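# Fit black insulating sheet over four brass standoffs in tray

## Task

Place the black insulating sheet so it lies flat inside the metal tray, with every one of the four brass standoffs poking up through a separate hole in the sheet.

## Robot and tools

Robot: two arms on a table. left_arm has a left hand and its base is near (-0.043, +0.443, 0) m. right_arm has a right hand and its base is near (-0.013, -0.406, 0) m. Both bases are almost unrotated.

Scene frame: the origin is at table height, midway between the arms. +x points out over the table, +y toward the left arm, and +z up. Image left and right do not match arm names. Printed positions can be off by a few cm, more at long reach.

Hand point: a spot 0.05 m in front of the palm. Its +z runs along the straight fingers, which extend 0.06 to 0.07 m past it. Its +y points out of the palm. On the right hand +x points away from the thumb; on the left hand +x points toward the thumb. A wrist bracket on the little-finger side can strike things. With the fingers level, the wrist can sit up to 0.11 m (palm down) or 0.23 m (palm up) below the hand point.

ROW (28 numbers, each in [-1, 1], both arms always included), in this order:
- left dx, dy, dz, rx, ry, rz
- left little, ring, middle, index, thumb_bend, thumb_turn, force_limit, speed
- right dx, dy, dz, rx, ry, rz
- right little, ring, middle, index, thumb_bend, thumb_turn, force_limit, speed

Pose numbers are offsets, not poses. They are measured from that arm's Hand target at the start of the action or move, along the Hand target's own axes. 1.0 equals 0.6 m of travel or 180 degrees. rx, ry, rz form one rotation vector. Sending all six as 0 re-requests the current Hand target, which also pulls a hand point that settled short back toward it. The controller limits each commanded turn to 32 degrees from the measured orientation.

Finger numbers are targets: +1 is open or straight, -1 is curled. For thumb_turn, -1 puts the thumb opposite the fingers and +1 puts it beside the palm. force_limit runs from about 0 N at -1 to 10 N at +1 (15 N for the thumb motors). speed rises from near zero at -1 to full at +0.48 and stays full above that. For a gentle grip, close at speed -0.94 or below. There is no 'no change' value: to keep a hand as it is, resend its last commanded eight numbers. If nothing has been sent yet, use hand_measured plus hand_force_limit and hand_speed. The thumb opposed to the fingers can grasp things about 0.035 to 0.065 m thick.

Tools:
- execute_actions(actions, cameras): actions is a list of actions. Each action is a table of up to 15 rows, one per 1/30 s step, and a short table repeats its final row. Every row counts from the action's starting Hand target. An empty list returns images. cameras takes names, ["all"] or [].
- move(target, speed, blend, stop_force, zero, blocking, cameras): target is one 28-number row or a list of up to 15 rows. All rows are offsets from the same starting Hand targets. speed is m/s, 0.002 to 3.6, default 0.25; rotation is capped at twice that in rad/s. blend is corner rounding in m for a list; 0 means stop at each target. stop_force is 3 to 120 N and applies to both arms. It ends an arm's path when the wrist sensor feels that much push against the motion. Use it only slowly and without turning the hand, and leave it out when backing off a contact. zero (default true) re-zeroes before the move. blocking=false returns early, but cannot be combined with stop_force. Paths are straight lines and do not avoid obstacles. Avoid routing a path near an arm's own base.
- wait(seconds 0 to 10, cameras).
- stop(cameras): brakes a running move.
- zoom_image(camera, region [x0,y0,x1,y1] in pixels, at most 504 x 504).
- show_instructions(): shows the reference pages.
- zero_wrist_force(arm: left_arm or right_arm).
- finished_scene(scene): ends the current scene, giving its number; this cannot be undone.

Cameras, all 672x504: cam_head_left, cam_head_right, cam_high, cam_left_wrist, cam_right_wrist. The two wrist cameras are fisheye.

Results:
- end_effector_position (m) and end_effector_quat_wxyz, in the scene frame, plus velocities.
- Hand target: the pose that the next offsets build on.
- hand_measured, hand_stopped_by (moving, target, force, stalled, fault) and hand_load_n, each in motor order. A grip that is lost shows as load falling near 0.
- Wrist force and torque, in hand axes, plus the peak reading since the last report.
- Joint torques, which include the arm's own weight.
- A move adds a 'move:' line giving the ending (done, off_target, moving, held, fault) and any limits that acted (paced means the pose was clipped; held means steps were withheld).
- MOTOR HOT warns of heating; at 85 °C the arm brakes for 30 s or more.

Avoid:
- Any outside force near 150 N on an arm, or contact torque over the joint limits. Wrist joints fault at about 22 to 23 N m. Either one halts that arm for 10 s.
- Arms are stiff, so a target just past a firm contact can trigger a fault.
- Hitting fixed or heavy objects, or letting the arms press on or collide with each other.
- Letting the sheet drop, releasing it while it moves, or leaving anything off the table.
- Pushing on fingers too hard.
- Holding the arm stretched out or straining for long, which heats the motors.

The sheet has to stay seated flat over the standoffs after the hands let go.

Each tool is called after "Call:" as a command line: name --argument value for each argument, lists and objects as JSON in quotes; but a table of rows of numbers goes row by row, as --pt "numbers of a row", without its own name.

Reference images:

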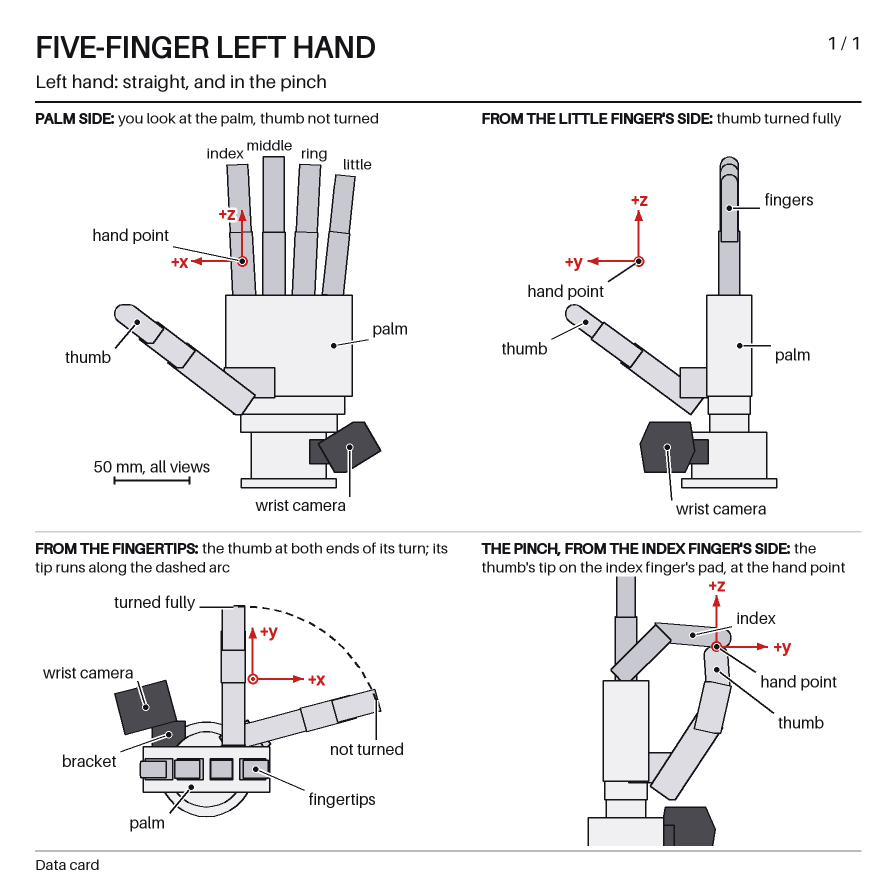

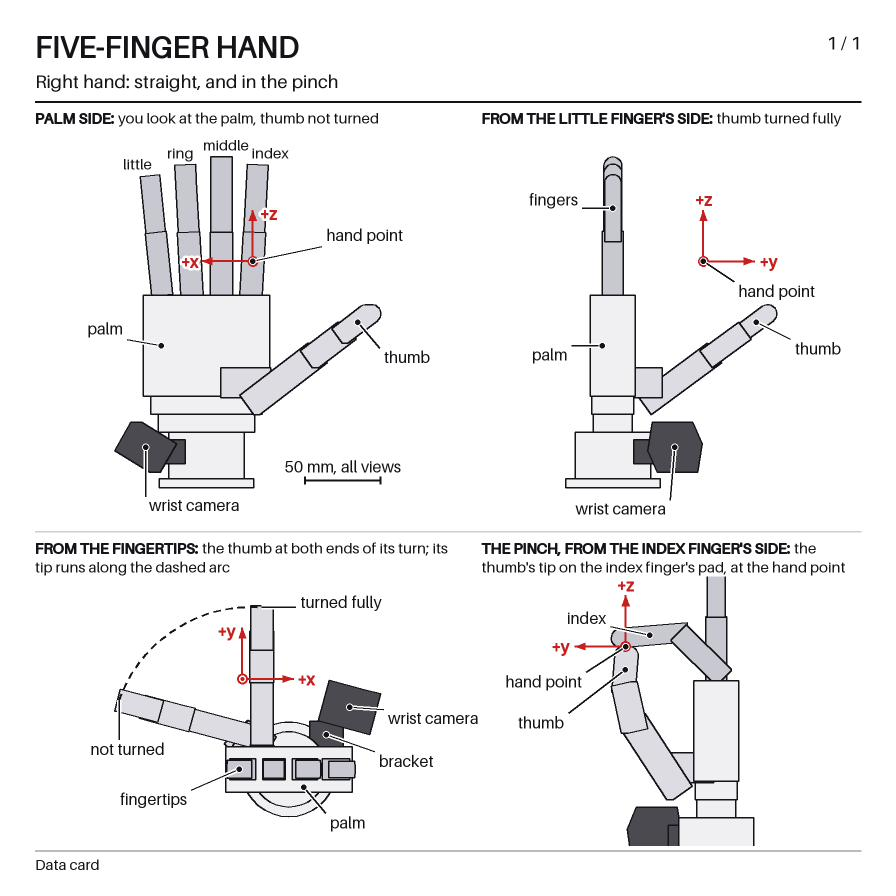

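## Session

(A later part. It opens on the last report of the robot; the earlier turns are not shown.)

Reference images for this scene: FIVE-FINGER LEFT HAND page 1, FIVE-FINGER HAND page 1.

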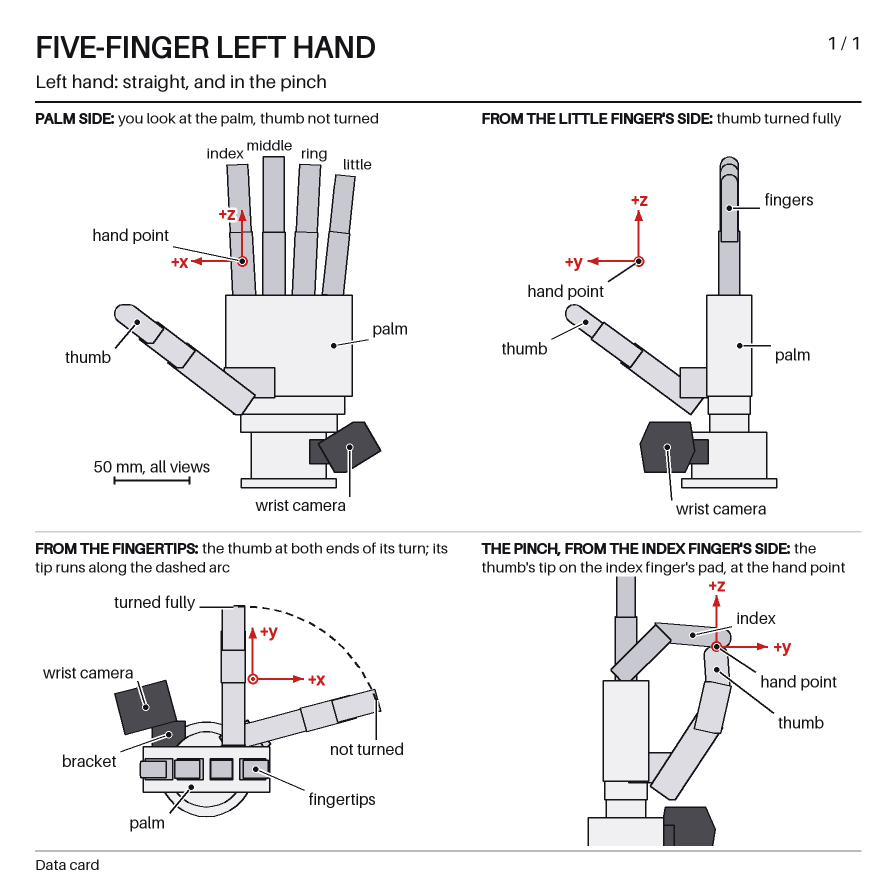

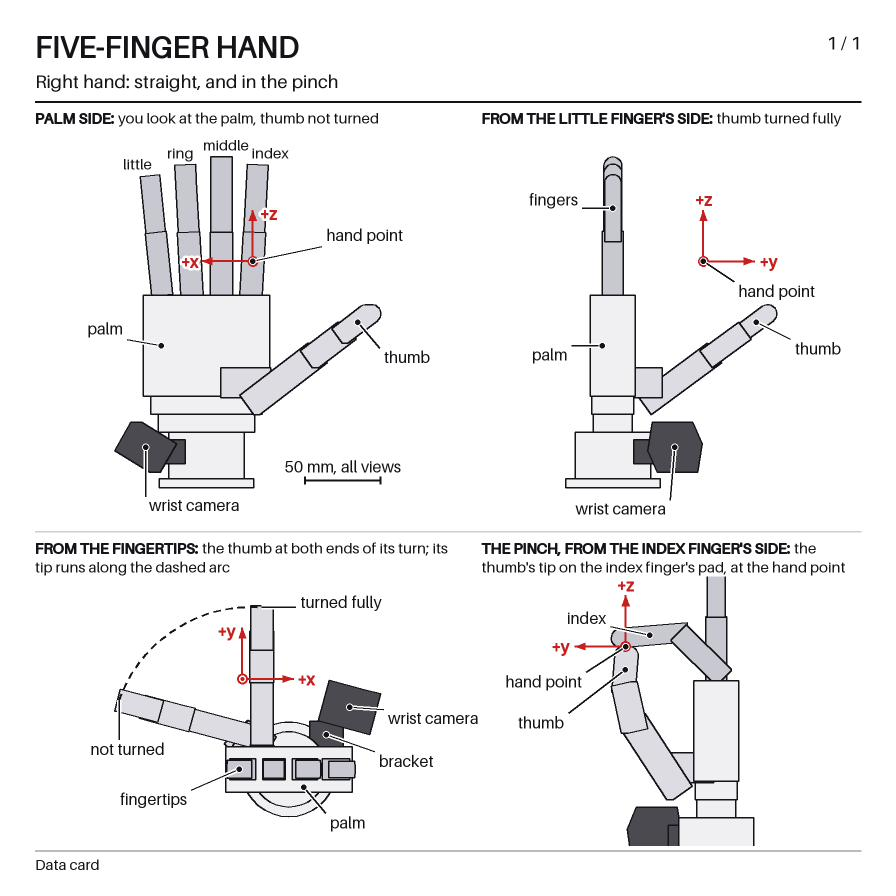

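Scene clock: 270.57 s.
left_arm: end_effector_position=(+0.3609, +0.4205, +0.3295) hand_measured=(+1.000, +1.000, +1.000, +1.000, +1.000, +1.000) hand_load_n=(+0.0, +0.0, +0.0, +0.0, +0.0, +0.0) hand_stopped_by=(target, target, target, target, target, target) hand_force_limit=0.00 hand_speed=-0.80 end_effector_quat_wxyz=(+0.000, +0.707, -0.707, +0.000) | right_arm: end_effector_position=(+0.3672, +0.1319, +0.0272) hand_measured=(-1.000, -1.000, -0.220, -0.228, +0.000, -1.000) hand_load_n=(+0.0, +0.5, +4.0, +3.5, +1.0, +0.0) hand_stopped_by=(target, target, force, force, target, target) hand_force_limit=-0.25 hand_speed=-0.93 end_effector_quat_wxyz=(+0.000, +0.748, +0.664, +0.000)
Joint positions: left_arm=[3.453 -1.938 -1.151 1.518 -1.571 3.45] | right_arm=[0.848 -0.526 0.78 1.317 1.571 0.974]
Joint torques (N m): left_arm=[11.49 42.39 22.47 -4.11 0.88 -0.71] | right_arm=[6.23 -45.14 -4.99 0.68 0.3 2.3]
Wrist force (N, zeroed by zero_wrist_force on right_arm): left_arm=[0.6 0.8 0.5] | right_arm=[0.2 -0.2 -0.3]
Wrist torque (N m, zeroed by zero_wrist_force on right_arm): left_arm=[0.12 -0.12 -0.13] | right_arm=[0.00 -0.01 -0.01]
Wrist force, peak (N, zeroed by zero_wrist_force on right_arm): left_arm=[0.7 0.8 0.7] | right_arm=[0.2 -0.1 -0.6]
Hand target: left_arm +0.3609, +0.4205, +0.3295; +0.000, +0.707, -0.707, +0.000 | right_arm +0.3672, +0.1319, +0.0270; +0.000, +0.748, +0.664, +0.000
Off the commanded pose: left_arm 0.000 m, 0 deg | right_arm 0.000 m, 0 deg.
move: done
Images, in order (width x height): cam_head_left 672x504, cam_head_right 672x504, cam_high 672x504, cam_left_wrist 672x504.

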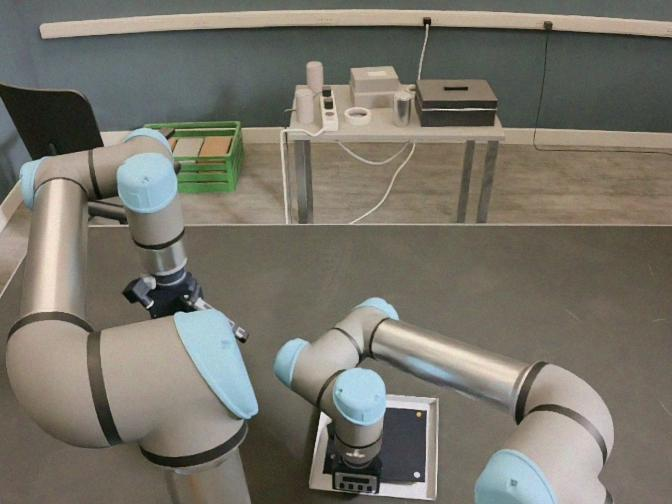

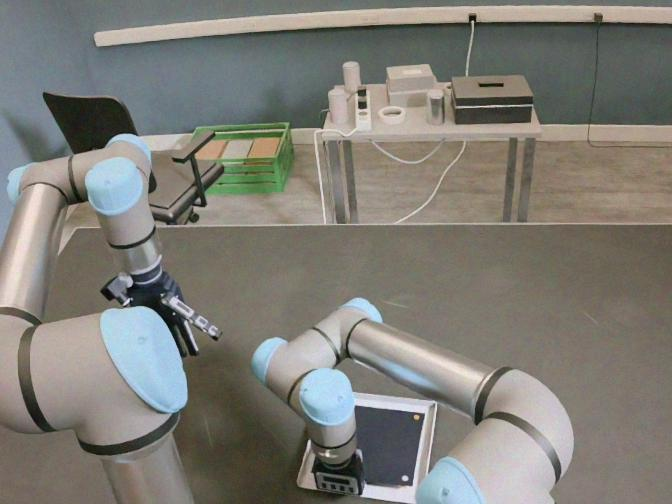

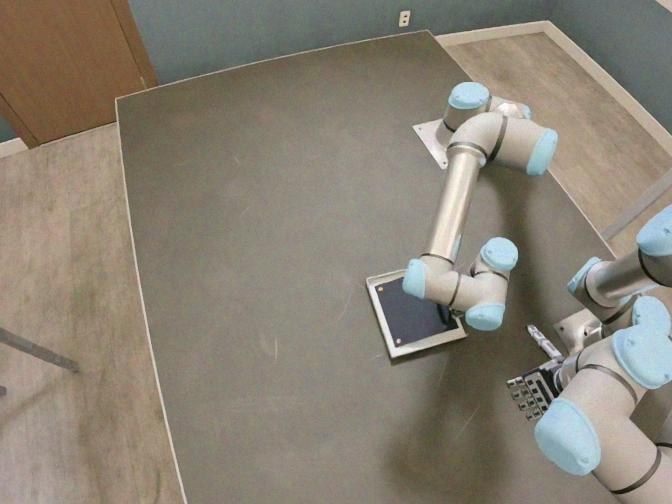

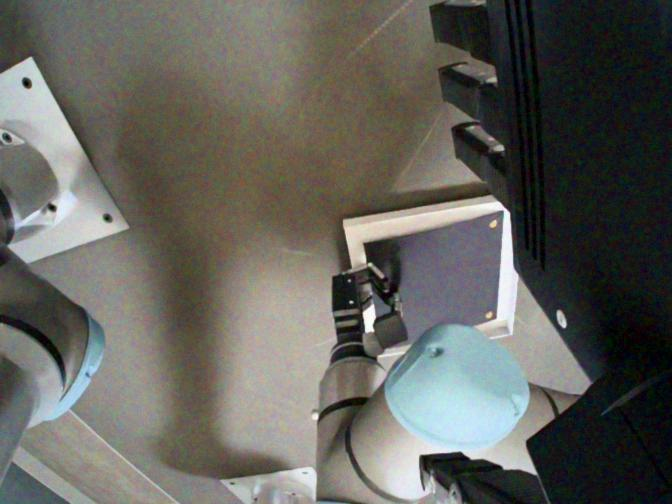

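Call:
move --target '[0,0,0,0,0,0,1,1,1,1,1,1,0,-0.8, -0.0025,-0.004,0.015,0,0,0,-1,-1,-0.52,-0.52,0,-1,-0.25,-0.93]' --speed 0.01 --stop_force 4 --cameras '["cam_head_left","cam_head_right","cam_left_wrist","cam_high"]'

Call:
zoom_image --camera "cam_head_left" --region '[290, 370, 450, 504]'

Call:
zoom_image --camera "cam_head_right" --region '[290, 370, 450, 504]'

Call:
zoom_image --camera "cam_left_wrist" --region '[465, 200, 525, 245]'

Call:
zoom_image --camera "cam_left_wrist" --region '[460, 295, 520, 340]'

Call:
zoom_image --camera "cam_left_wrist" --region '[360, 225, 420, 270]'

Scene clock: 280.83 s.
left_arm: end_effector_position=(+0.3609, +0.4205, +0.3295) hand_measured=(+1.000, +1.000, +1.000, +1.000, +1.000, +1.000) hand_load_n=(+0.0, +0.0, +0.0, +0.0, +0.0, +0.0) hand_stopped_by=(target, target, target, target, target, target) hand_force_limit=0.00 hand_speed=-0.80 end_effector_quat_wxyz=(+0.000, +0.707, -0.707, +0.000) | right_arm: end_effector_position=(+0.3647, +0.1307, +0.0180) hand_measured=(-1.000, -1.000, -0.220, -0.228, +0.000, -1.000) hand_load_n=(+0.0, +0.0, +4.0, +3.0, +1.0, -0.5) hand_stopped_by=(target, target, force, force, target, target) hand_force_limit=-0.25 hand_speed=-0.93 end_effector_quat_wxyz=(+0.000, +0.748, +0.664, +0.000)
Joint positions: left_arm=[3.453 -1.938 -1.151 1.518 -1.571 3.45] | right_arm=[0.85 -0.526 0.803 1.293 1.571 0.976]
Joint torques (N m): left_arm=[10.78 40.62 22.18 -4 0.66 -0.46] | right_arm=[6.08 -46.82 -7.75 1.16 -0.35 2.17]
Wrist force (N, zeroed by zero_wrist_force on right_arm): left_arm=[0.5 0.8 0.7] | right_arm=[1.2 0.5 -4.9]
Wrist torque (N m, zeroed by zero_wrist_force on right_arm): left_arm=[0.12 -0.09 -0.13] | right_arm=[0.16 0.04 0.02]
Wrist force, peak (N, zeroed by zero_wrist_force on right_arm): left_arm=[0.4 1.0 0.8] | right_arm=[1.3 0.7 -4.8]
Hand target: left_arm +0.3609, +0.4205, +0.3295; +0.000, +0.707, -0.707, +0.000 | right_arm +0.3647, +0.1307, +0.0180; +0.000, +0.748, +0.664, +0.000
Off the commanded pose: left_arm 0.000 m, 0 deg | right_arm 0.000 m, 0 deg.
move: contact (right_arm)
Images, in order (width x height): cam_head_left 672x504, cam_head_right 672x504, cam_high 672x504, cam_left_wrist 672x504.

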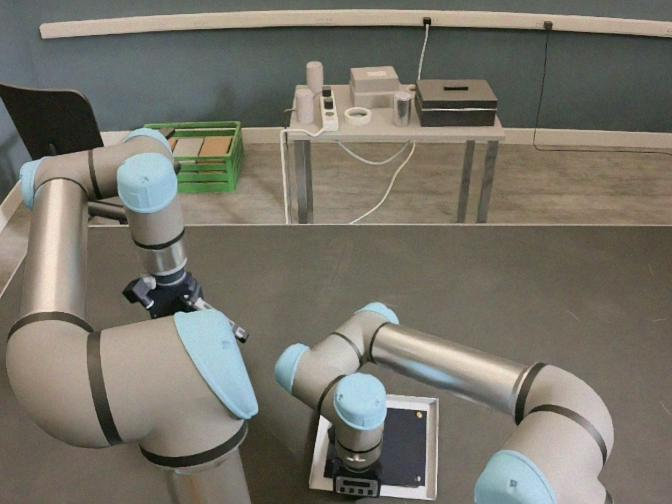

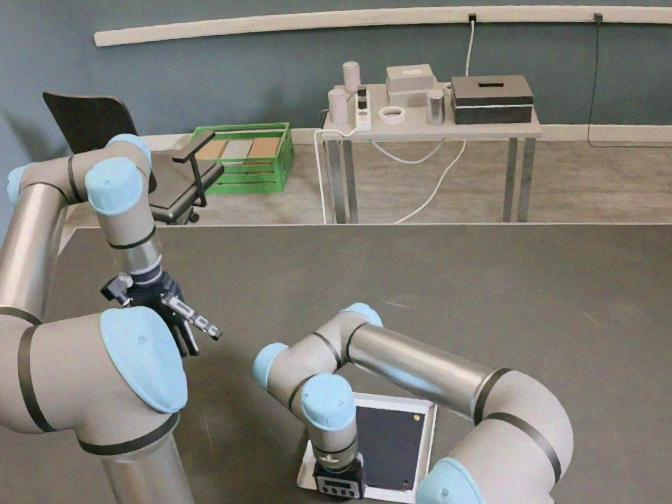

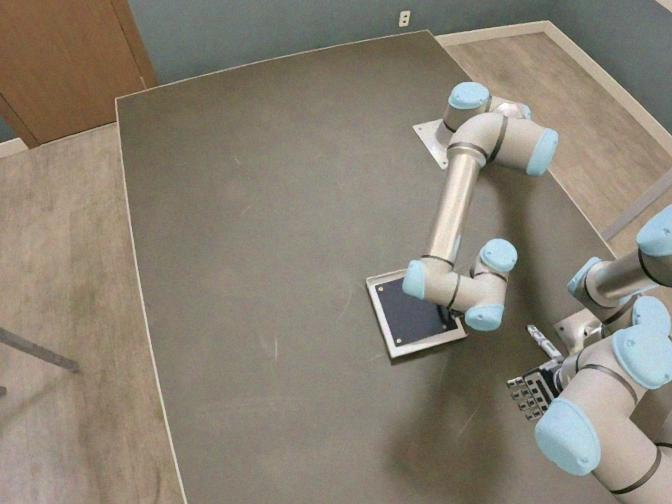

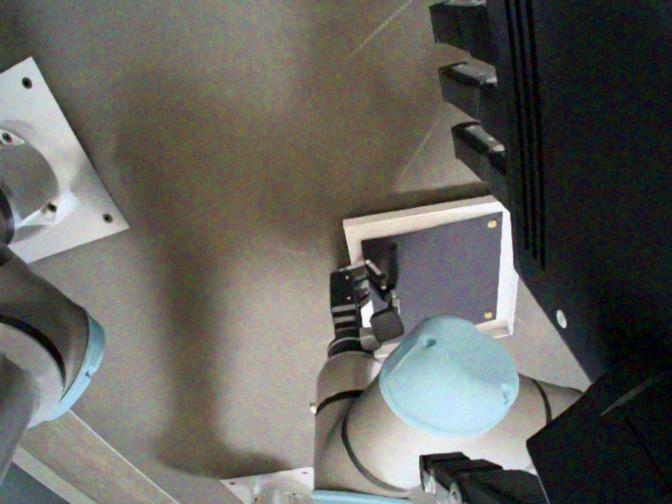

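Scaled by 3.150.

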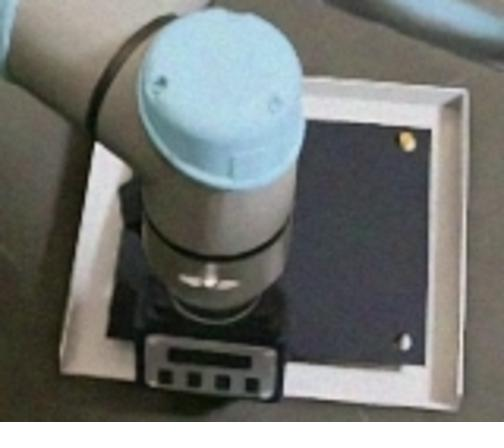

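Scaled by 3.150.

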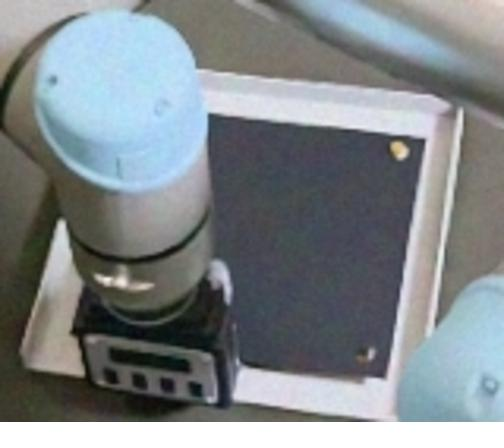

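Scaled by 8.400 from the camera's 672x504 image, which has a finer 960x720 frame.

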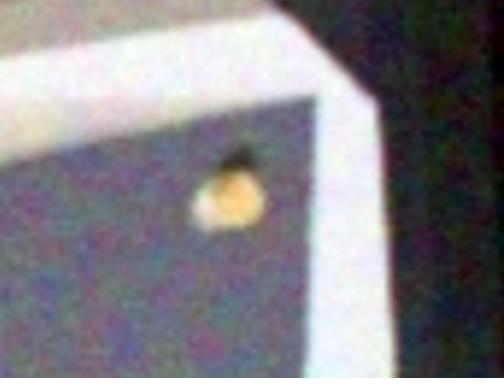

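Scaled by 8.400 from the camera's 672x504 image, which has a finer 960x720 frame.

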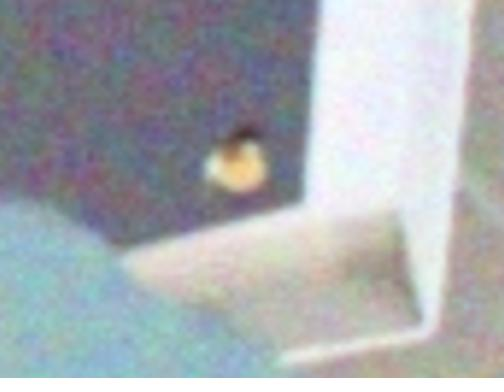

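Scaled by 8.400 from the camera's 672x504 image, which has a finer 960x720 frame.

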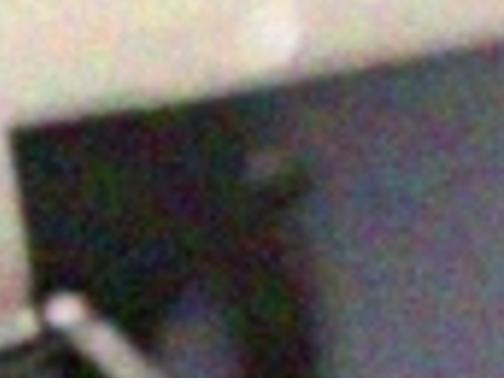

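Call:
move --target '[0,0,0,0,0,0,1,1,1,1,1,1,0,-0.8, -0.0002,0.002,0,0,0,0,-1,-1,-0.52,-0.52,0,-1,-0.25,-0.93]' --speed 0.02

Call:
move --target '[0,0,0,0,0,0,1,1,1,1,1,1,0,-0.8, 0,0,0,0,0,0,-1,-1,-0.52,-0.52,0.6,-1,-0.25,-0.7]' --cameras '["cam_head_left","cam_head_right","cam_left_wrist","cam_right_wrist"]'

Call:
zoom_image --camera "cam_head_left" --region '[290, 370, 450, 504]'

Call:
zoom_image --camera "cam_left_wrist" --region '[300, 160, 530, 410]'

Call:
zoom_image --camera "cam_head_right" --region '[380, 455, 430, 504]'

Scene clock: 290.87 s.
left_arm: end_effector_position=(+0.3609, +0.4205, +0.3295) hand_measured=(+1.000, +1.000, +1.000, +1.000, +1.000, +1.000) hand_load_n=(+0.0, +0.0, +0.0, +0.0, +0.0, +0.0) hand_stopped_by=(target, target, target, target, target, target) hand_force_limit=0.00 hand_speed=-0.80 end_effector_quat_wxyz=(+0.000, +0.707, -0.707, +0.000) | right_arm: end_effector_position=(+0.3658, +0.1305, +0.0180) hand_measured=(-1.000, -1.000, -0.220, -0.228, +0.000, -1.000) hand_load_n=(+0.0, +0.0, +4.5, +3.5, +1.0, +0.0) hand_stopped_by=(target, target, force, force, target, target) hand_force_limit=-0.25 hand_speed=-0.93 end_effector_quat_wxyz=(+0.000, +0.748, +0.664, +0.000)
Joint positions: left_arm=[3.453 -1.938 -1.151 1.518 -1.571 3.45] | right_arm=[0.848 -0.525 0.801 1.294 1.571 0.975]
Joint torques (N m): left_arm=[10.34 41.11 22.72 -4.13 0.78 -0.65] | right_arm=[-7.04 -42.87 -27.98 3.95 -0.49 -1.87]
Wrist force (N, zeroed by zero_wrist_force on right_arm): left_arm=[0.5 0.7 0.6] | right_arm=[0.3 -1.3 -4.1]
Wrist torque (N m, zeroed by zero_wrist_force on right_arm): left_arm=[0.11 -0.10 -0.13] | right_arm=[0.14 0.04 -0.03]
Wrist force, peak (N, zeroed by zero_wrist_force on right_arm): left_arm=[0.5 1.2 0.6] | right_arm=[1.3 0.7 -4.9]
Hand target: left_arm +0.3609, +0.4205, +0.3295; +0.000, +0.707, -0.707, +0.000 | right_arm +0.3658, +0.1305, +0.0180; +0.000, +0.748, +0.664, +0.000
Off the commanded pose: left_arm 0.000 m, 0 deg | right_arm 0.000 m, 0 deg.
move: done

Scene clock: 292.53 s.
left_arm: end_effector_position=(+0.3609, +0.4205, +0.3295) hand_measured=(+1.000, +1.000, +1.000, +1.000, +1.000, +1.000) hand_load_n=(+0.0, +0.0, +0.0, +0.0, +0.0, +0.0) hand_stopped_by=(target, target, target, target, target, target) hand_force_limit=0.00 hand_speed=-0.80 end_effector_quat_wxyz=(+0.000, +0.707, -0.707, +0.000) | right_arm: end_effector_position=(+0.3658, +0.1305, +0.0180) hand_measured=(-1.000, -1.000, -0.220, -0.228, +0.600, -1.000) hand_load_n=(+0.0, +0.0, +0.0, +0.0, +0.0, +0.0) hand_stopped_by=(target, target, force, force, target, target) hand_force_limit=-0.25 hand_speed=-0.70 end_effector_quat_wxyz=(+0.000, +0.748, +0.664, +0.000)
Joint positions: left_arm=[3.453 -1.938 -1.151 1.518 -1.571 3.45] | right_arm=[0.848 -0.524 0.801 1.294 1.571 0.974]
Joint torques (N m): left_arm=[8.86 39.56 23.92 -4.19 0.69 -0.84] | right_arm=[-6.01 -47.82 -27.55 3.97 -0.6 -1.67]
Wrist force (N, zeroed by zero_wrist_force on right_arm): left_arm=[0.4 0.8 0.3] | right_arm=[0.1 -0.8 -1.9]
Wrist torque (N m, zeroed by zero_wrist_force on right_arm): left_arm=[0.14 -0.10 -0.14] | right_arm=[0.04 0.00 -0.02]
Wrist force, peak (N, zeroed by zero_wrist_force on right_arm): left_arm=[0.5 1.0 0.7] | right_arm=[0.3 -1.3 -4.1]
Hand target: left_arm +0.3609, +0.4205, +0.3295; +0.000, +0.707, -0.707, +0.000 | right_arm +0.3658, +0.1305, +0.0180; +0.000, +0.748, +0.664, +0.000
Off the commanded pose: left_arm 0.000 m, 0 deg | right_arm 0.000 m, 0 deg.
move: done
Images, in order (width x height): cam_head_left 672x504, cam_head_right 672x504, cam_left_wrist 672x504, cam_right_wrist 672x504.

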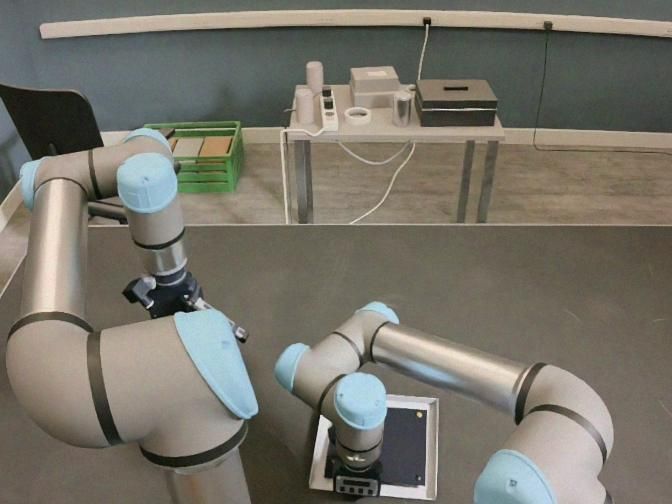

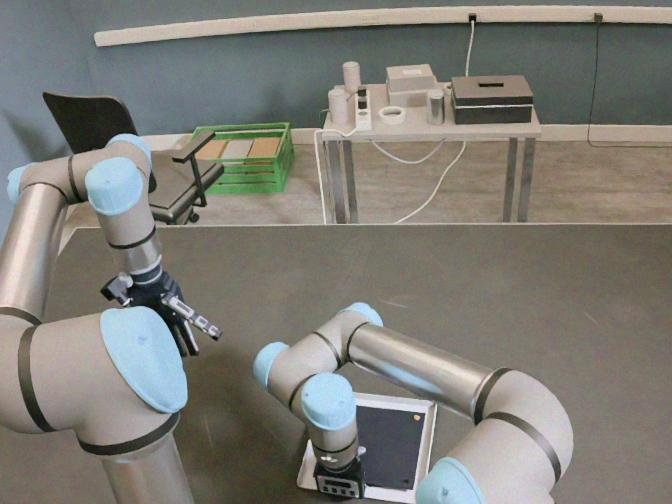

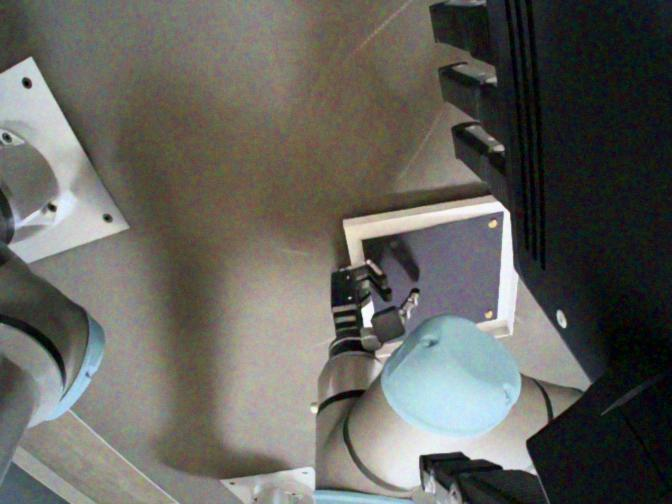

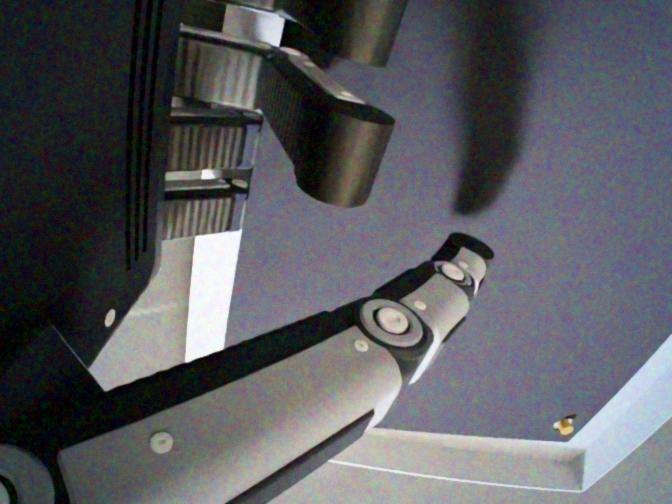

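Scaled by 3.150.

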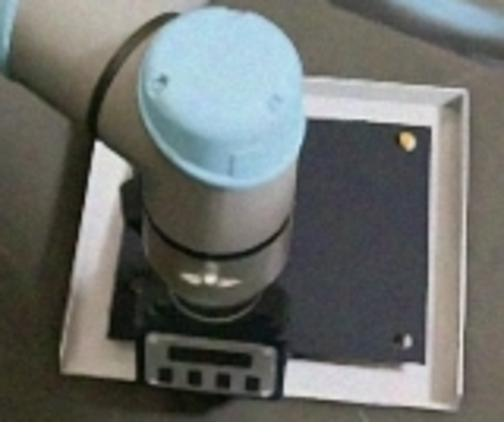

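Scaled by 2.016 from the camera's 672x504 image, which has a finer 960x720 frame.

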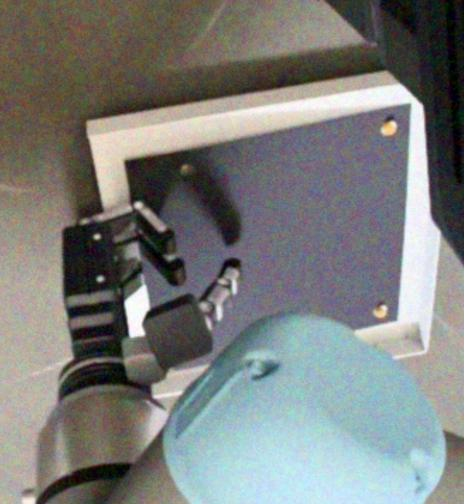

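Scaled by 10.080.

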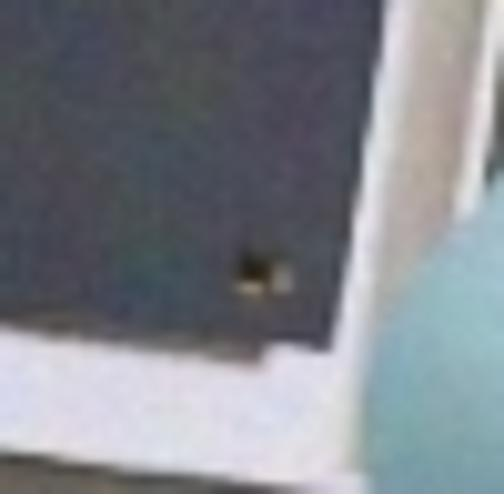

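Call:
move --target '[0,0,0,0,0,0,1,1,1,1,1,1,0,-0.8, 0,-0.1,-0.0012,0,0,0,-1,-1,-0.52,-0.52,0.6,-1,-0.25,-0.7]' --speed 0.03 --cameras '["cam_head_left","cam_head_right","cam_left_wrist","cam_right_wrist"]'

Call:
zoom_image --camera "cam_left_wrist" --region '[300, 160, 530, 410]'

Call:
zoom_image --camera "cam_head_left" --region '[290, 370, 450, 504]'

Call:
zoom_image --camera "cam_head_right" --region '[290, 370, 450, 504]'

Scene clock: 299.50 s.
left_arm: end_effector_position=(+0.3609, +0.4205, +0.3295) hand_measured=(+1.000, +1.000, +1.000, +1.000, +1.000, +1.000) hand_load_n=(+0.0, +0.0, +0.0, +0.0, +0.0, +0.0) hand_stopped_by=(target, target, target, target, target, target) hand_force_limit=0.00 hand_speed=-0.80 end_effector_quat_wxyz=(+0.000, +0.707, -0.707, +0.000) | right_arm: end_effector_position=(+0.3064, +0.1376, +0.0187) hand_measured=(-1.000, -1.000, -0.220, -0.228, +0.600, -1.000) hand_load_n=(+0.0, +0.0, +0.0, +0.0, +0.0, +0.0) hand_stopped_by=(target, target, force, force, target, target) hand_force_limit=-0.25 hand_speed=-0.70 end_effector_quat_wxyz=(+0.000, +0.748, +0.664, +0.000)
Joint positions: left_arm=[3.453 -1.938 -1.151 1.518 -1.571 3.45] | right_arm=[0.928 -0.587 0.922 1.236 1.571 1.054]
Joint torques (N m): left_arm=[8.89 40.81 24.31 -4.24 0.74 -0.55] | right_arm=[6.89 -56.69 -5.12 0.41 -0.62 2.8]
Wrist force (N, zeroed by zero_wrist_force on right_arm): left_arm=[0.4 0.7 0.6] | right_arm=[0.1 -0.3 -0.3]
Wrist torque (N m, zeroed by zero_wrist_force on right_arm): left_arm=[0.10 -0.08 -0.14] | right_arm=[-0.04 -0.02 -0.04]
Wrist force, peak (N, zeroed by zero_wrist_force on right_arm): left_arm=[0.5 1.1 0.7] | right_arm=[0.2 -0.6 -2.1]
Hand target: left_arm +0.3609, +0.4205, +0.3295; +0.000, +0.707, -0.707, +0.000 | right_arm +0.3063, +0.1376, +0.0187; +0.000, +0.748, +0.664, +0.000
Off the commanded pose: left_arm 0.000 m, 0 deg | right_arm 0.000 m, 0 deg.
move: done
Images, in order (width x height): cam_head_left 672x504, cam_head_right 672x504, cam_left_wrist 672x504, cam_right_wrist 672x504.

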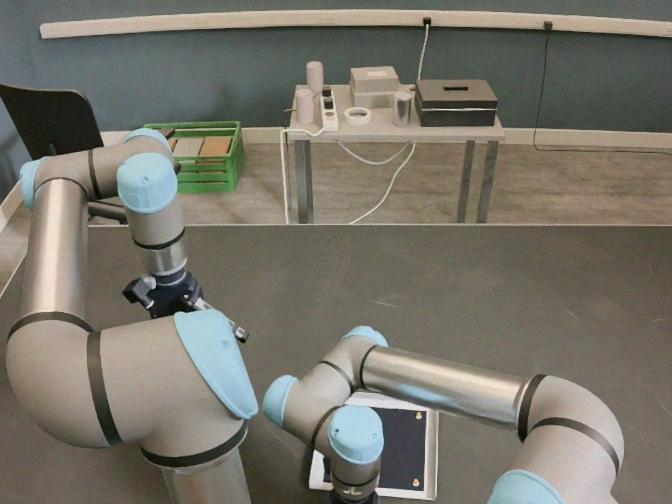

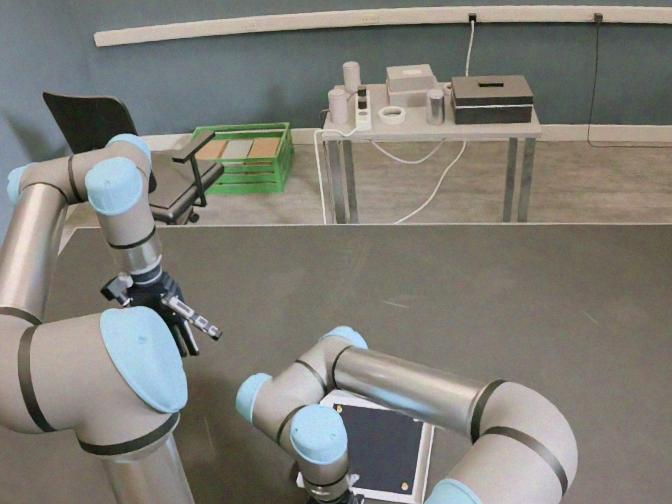

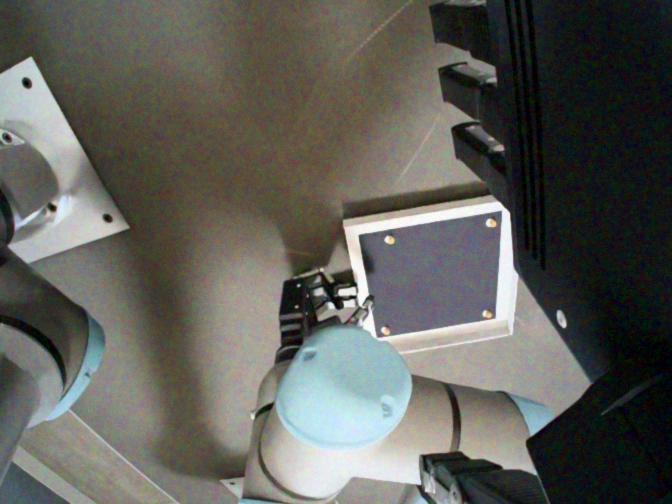

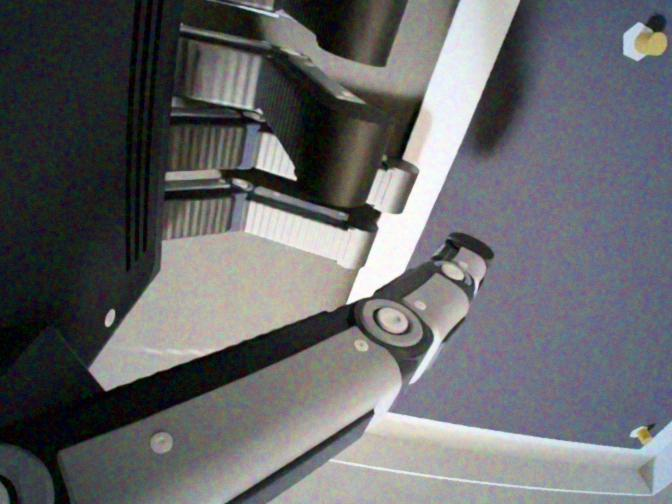

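Scaled by 2.016 from the camera's 672x504 image, which has a finer 960x720 frame.

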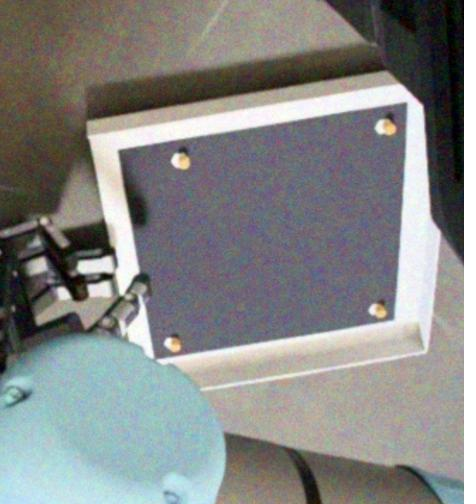

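Scaled by 3.150.

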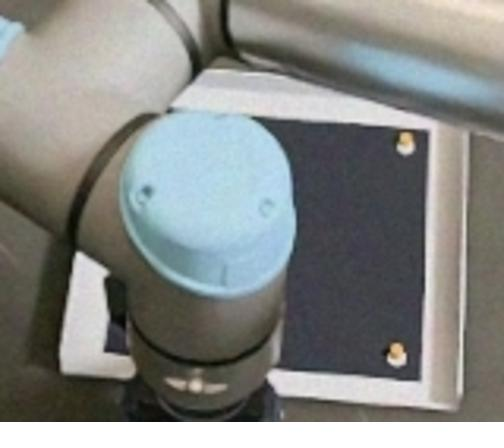

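Scaled by 3.150.

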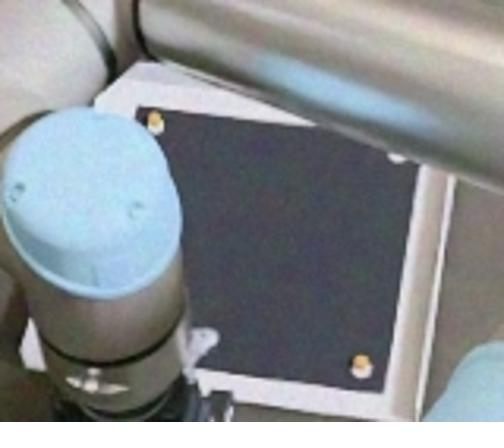

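All four are through. Retreat and verify.

Call:
move --pt "0 0 0 0 0 0 1 1 1 1 1 1 0 -0.8 0 -0.06 -0.005 0 0 0 -1 -1 -0.52 -0.52 0.6 -1 -0.25 -0.7" --pt "0 0 0 0 0 0 1 1 1 1 1 1 0 -0.8 0 -0.1 -0.2 0 0 0 -1 -1 -0.52 -0.52 0.6 -1 -0.25 -0.7" --speed '[0.08,0.25]' --blend 0.01 --cameras '["cam_high","cam_left_wrist"]'

Call:
zoom_image --camera "cam_left_wrist" --region '[300, 160, 530, 410]'

Call:
zoom_image --camera "cam_high" --region '[350, 250, 480, 370]'

Scene clock: 303.97 s.
left_arm: end_effector_position=(+0.3609, +0.4205, +0.3295) hand_measured=(+1.000, +1.000, +1.000, +1.000, +1.000, +1.000) hand_load_n=(+0.0, +0.0, +0.0, +0.0, +0.0, +0.0) hand_stopped_by=(target, target, target, target, target, target) hand_force_limit=0.00 hand_speed=-0.80 end_effector_quat_wxyz=(+0.000, +0.707, -0.707, +0.000) | right_arm: end_effector_position=(+0.2466, +0.1448, +0.1385) hand_measured=(-1.000, -1.000, -0.220, -0.228, +0.600, -1.000) hand_load_n=(+0.0, +0.0, +0.0, +0.0, +0.0, +0.0) hand_stopped_by=(target, target, force, force, target, target) hand_force_limit=-0.25 hand_speed=-0.70 end_effector_quat_wxyz=(+0.000, +0.748, +0.664, +0.000)
Joint positions: left_arm=[3.453 -1.938 -1.151 1.518 -1.571 3.45] | right_arm=[1.015 -0.719 0.856 1.434 1.571 1.141]
Joint torques (N m): left_arm=[9.31 42.36 22.59 -3.98 0.81 -0.5] | right_arm=[6.5 -54.03 -29.3 4.2 1.49 2.68]
Wrist force (N, zeroed by zero_wrist_force on right_arm): left_arm=[0.5 0.7 0.6] | right_arm=[0.0 -0.3 -0.2]
Wrist torque (N m, zeroed by zero_wrist_force on right_arm): left_arm=[0.09 -0.10 -0.12] | right_arm=[-0.05 -0.03 -0.06]
Wrist force, peak (N, zeroed by zero_wrist_force on right_arm): left_arm=[0.6 1.0 0.7] | right_arm=[-0.4 -0.5 -1.3]
Hand target: left_arm +0.3609, +0.4205, +0.3295; +0.000, +0.707, -0.707, +0.000 | right_arm +0.2466, +0.1448, +0.1387; +0.000, +0.748, +0.664, +0.000
Off the commanded pose: left_arm 0.000 m, 0 deg | right_arm 0.000 m, 0 deg.
move: done
Images, in order (width x height): cam_high 672x504, cam_left_wrist 672x504.

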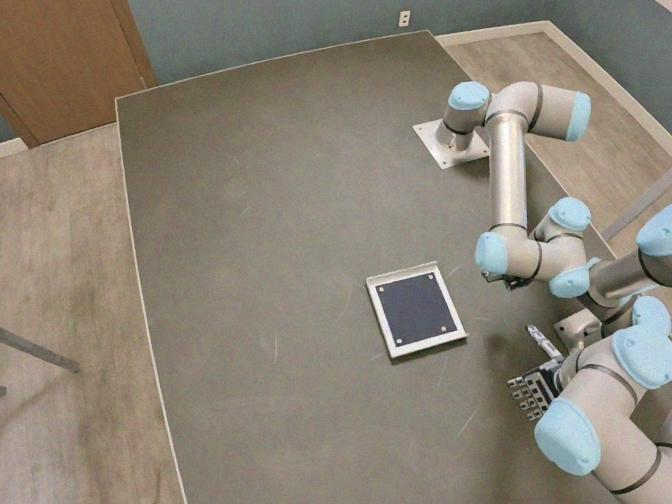

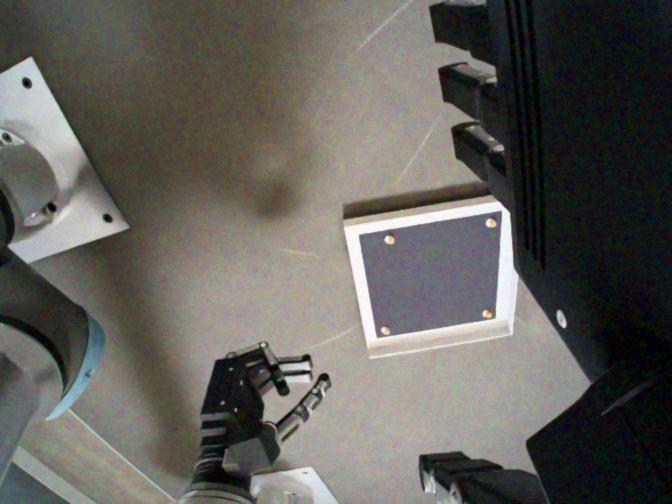

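Scaled by 2.016 from the camera's 672x504 image, which has a finer 960x720 frame.

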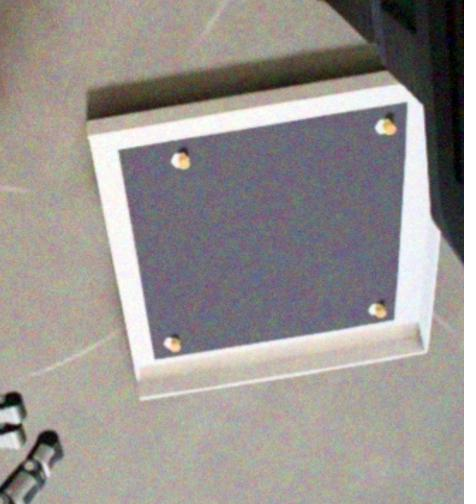

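Scaled by 3.877.

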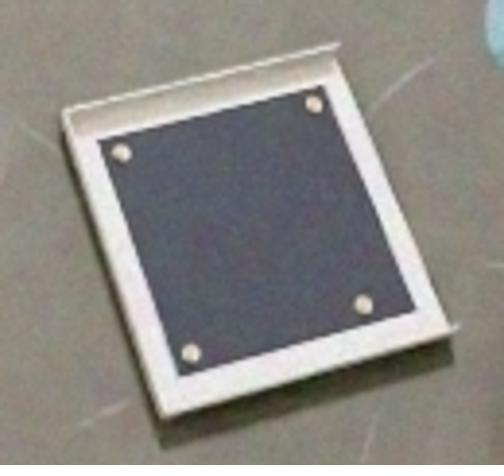

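Call:
finished_scene --scene 2

The scene is finished: the task was done.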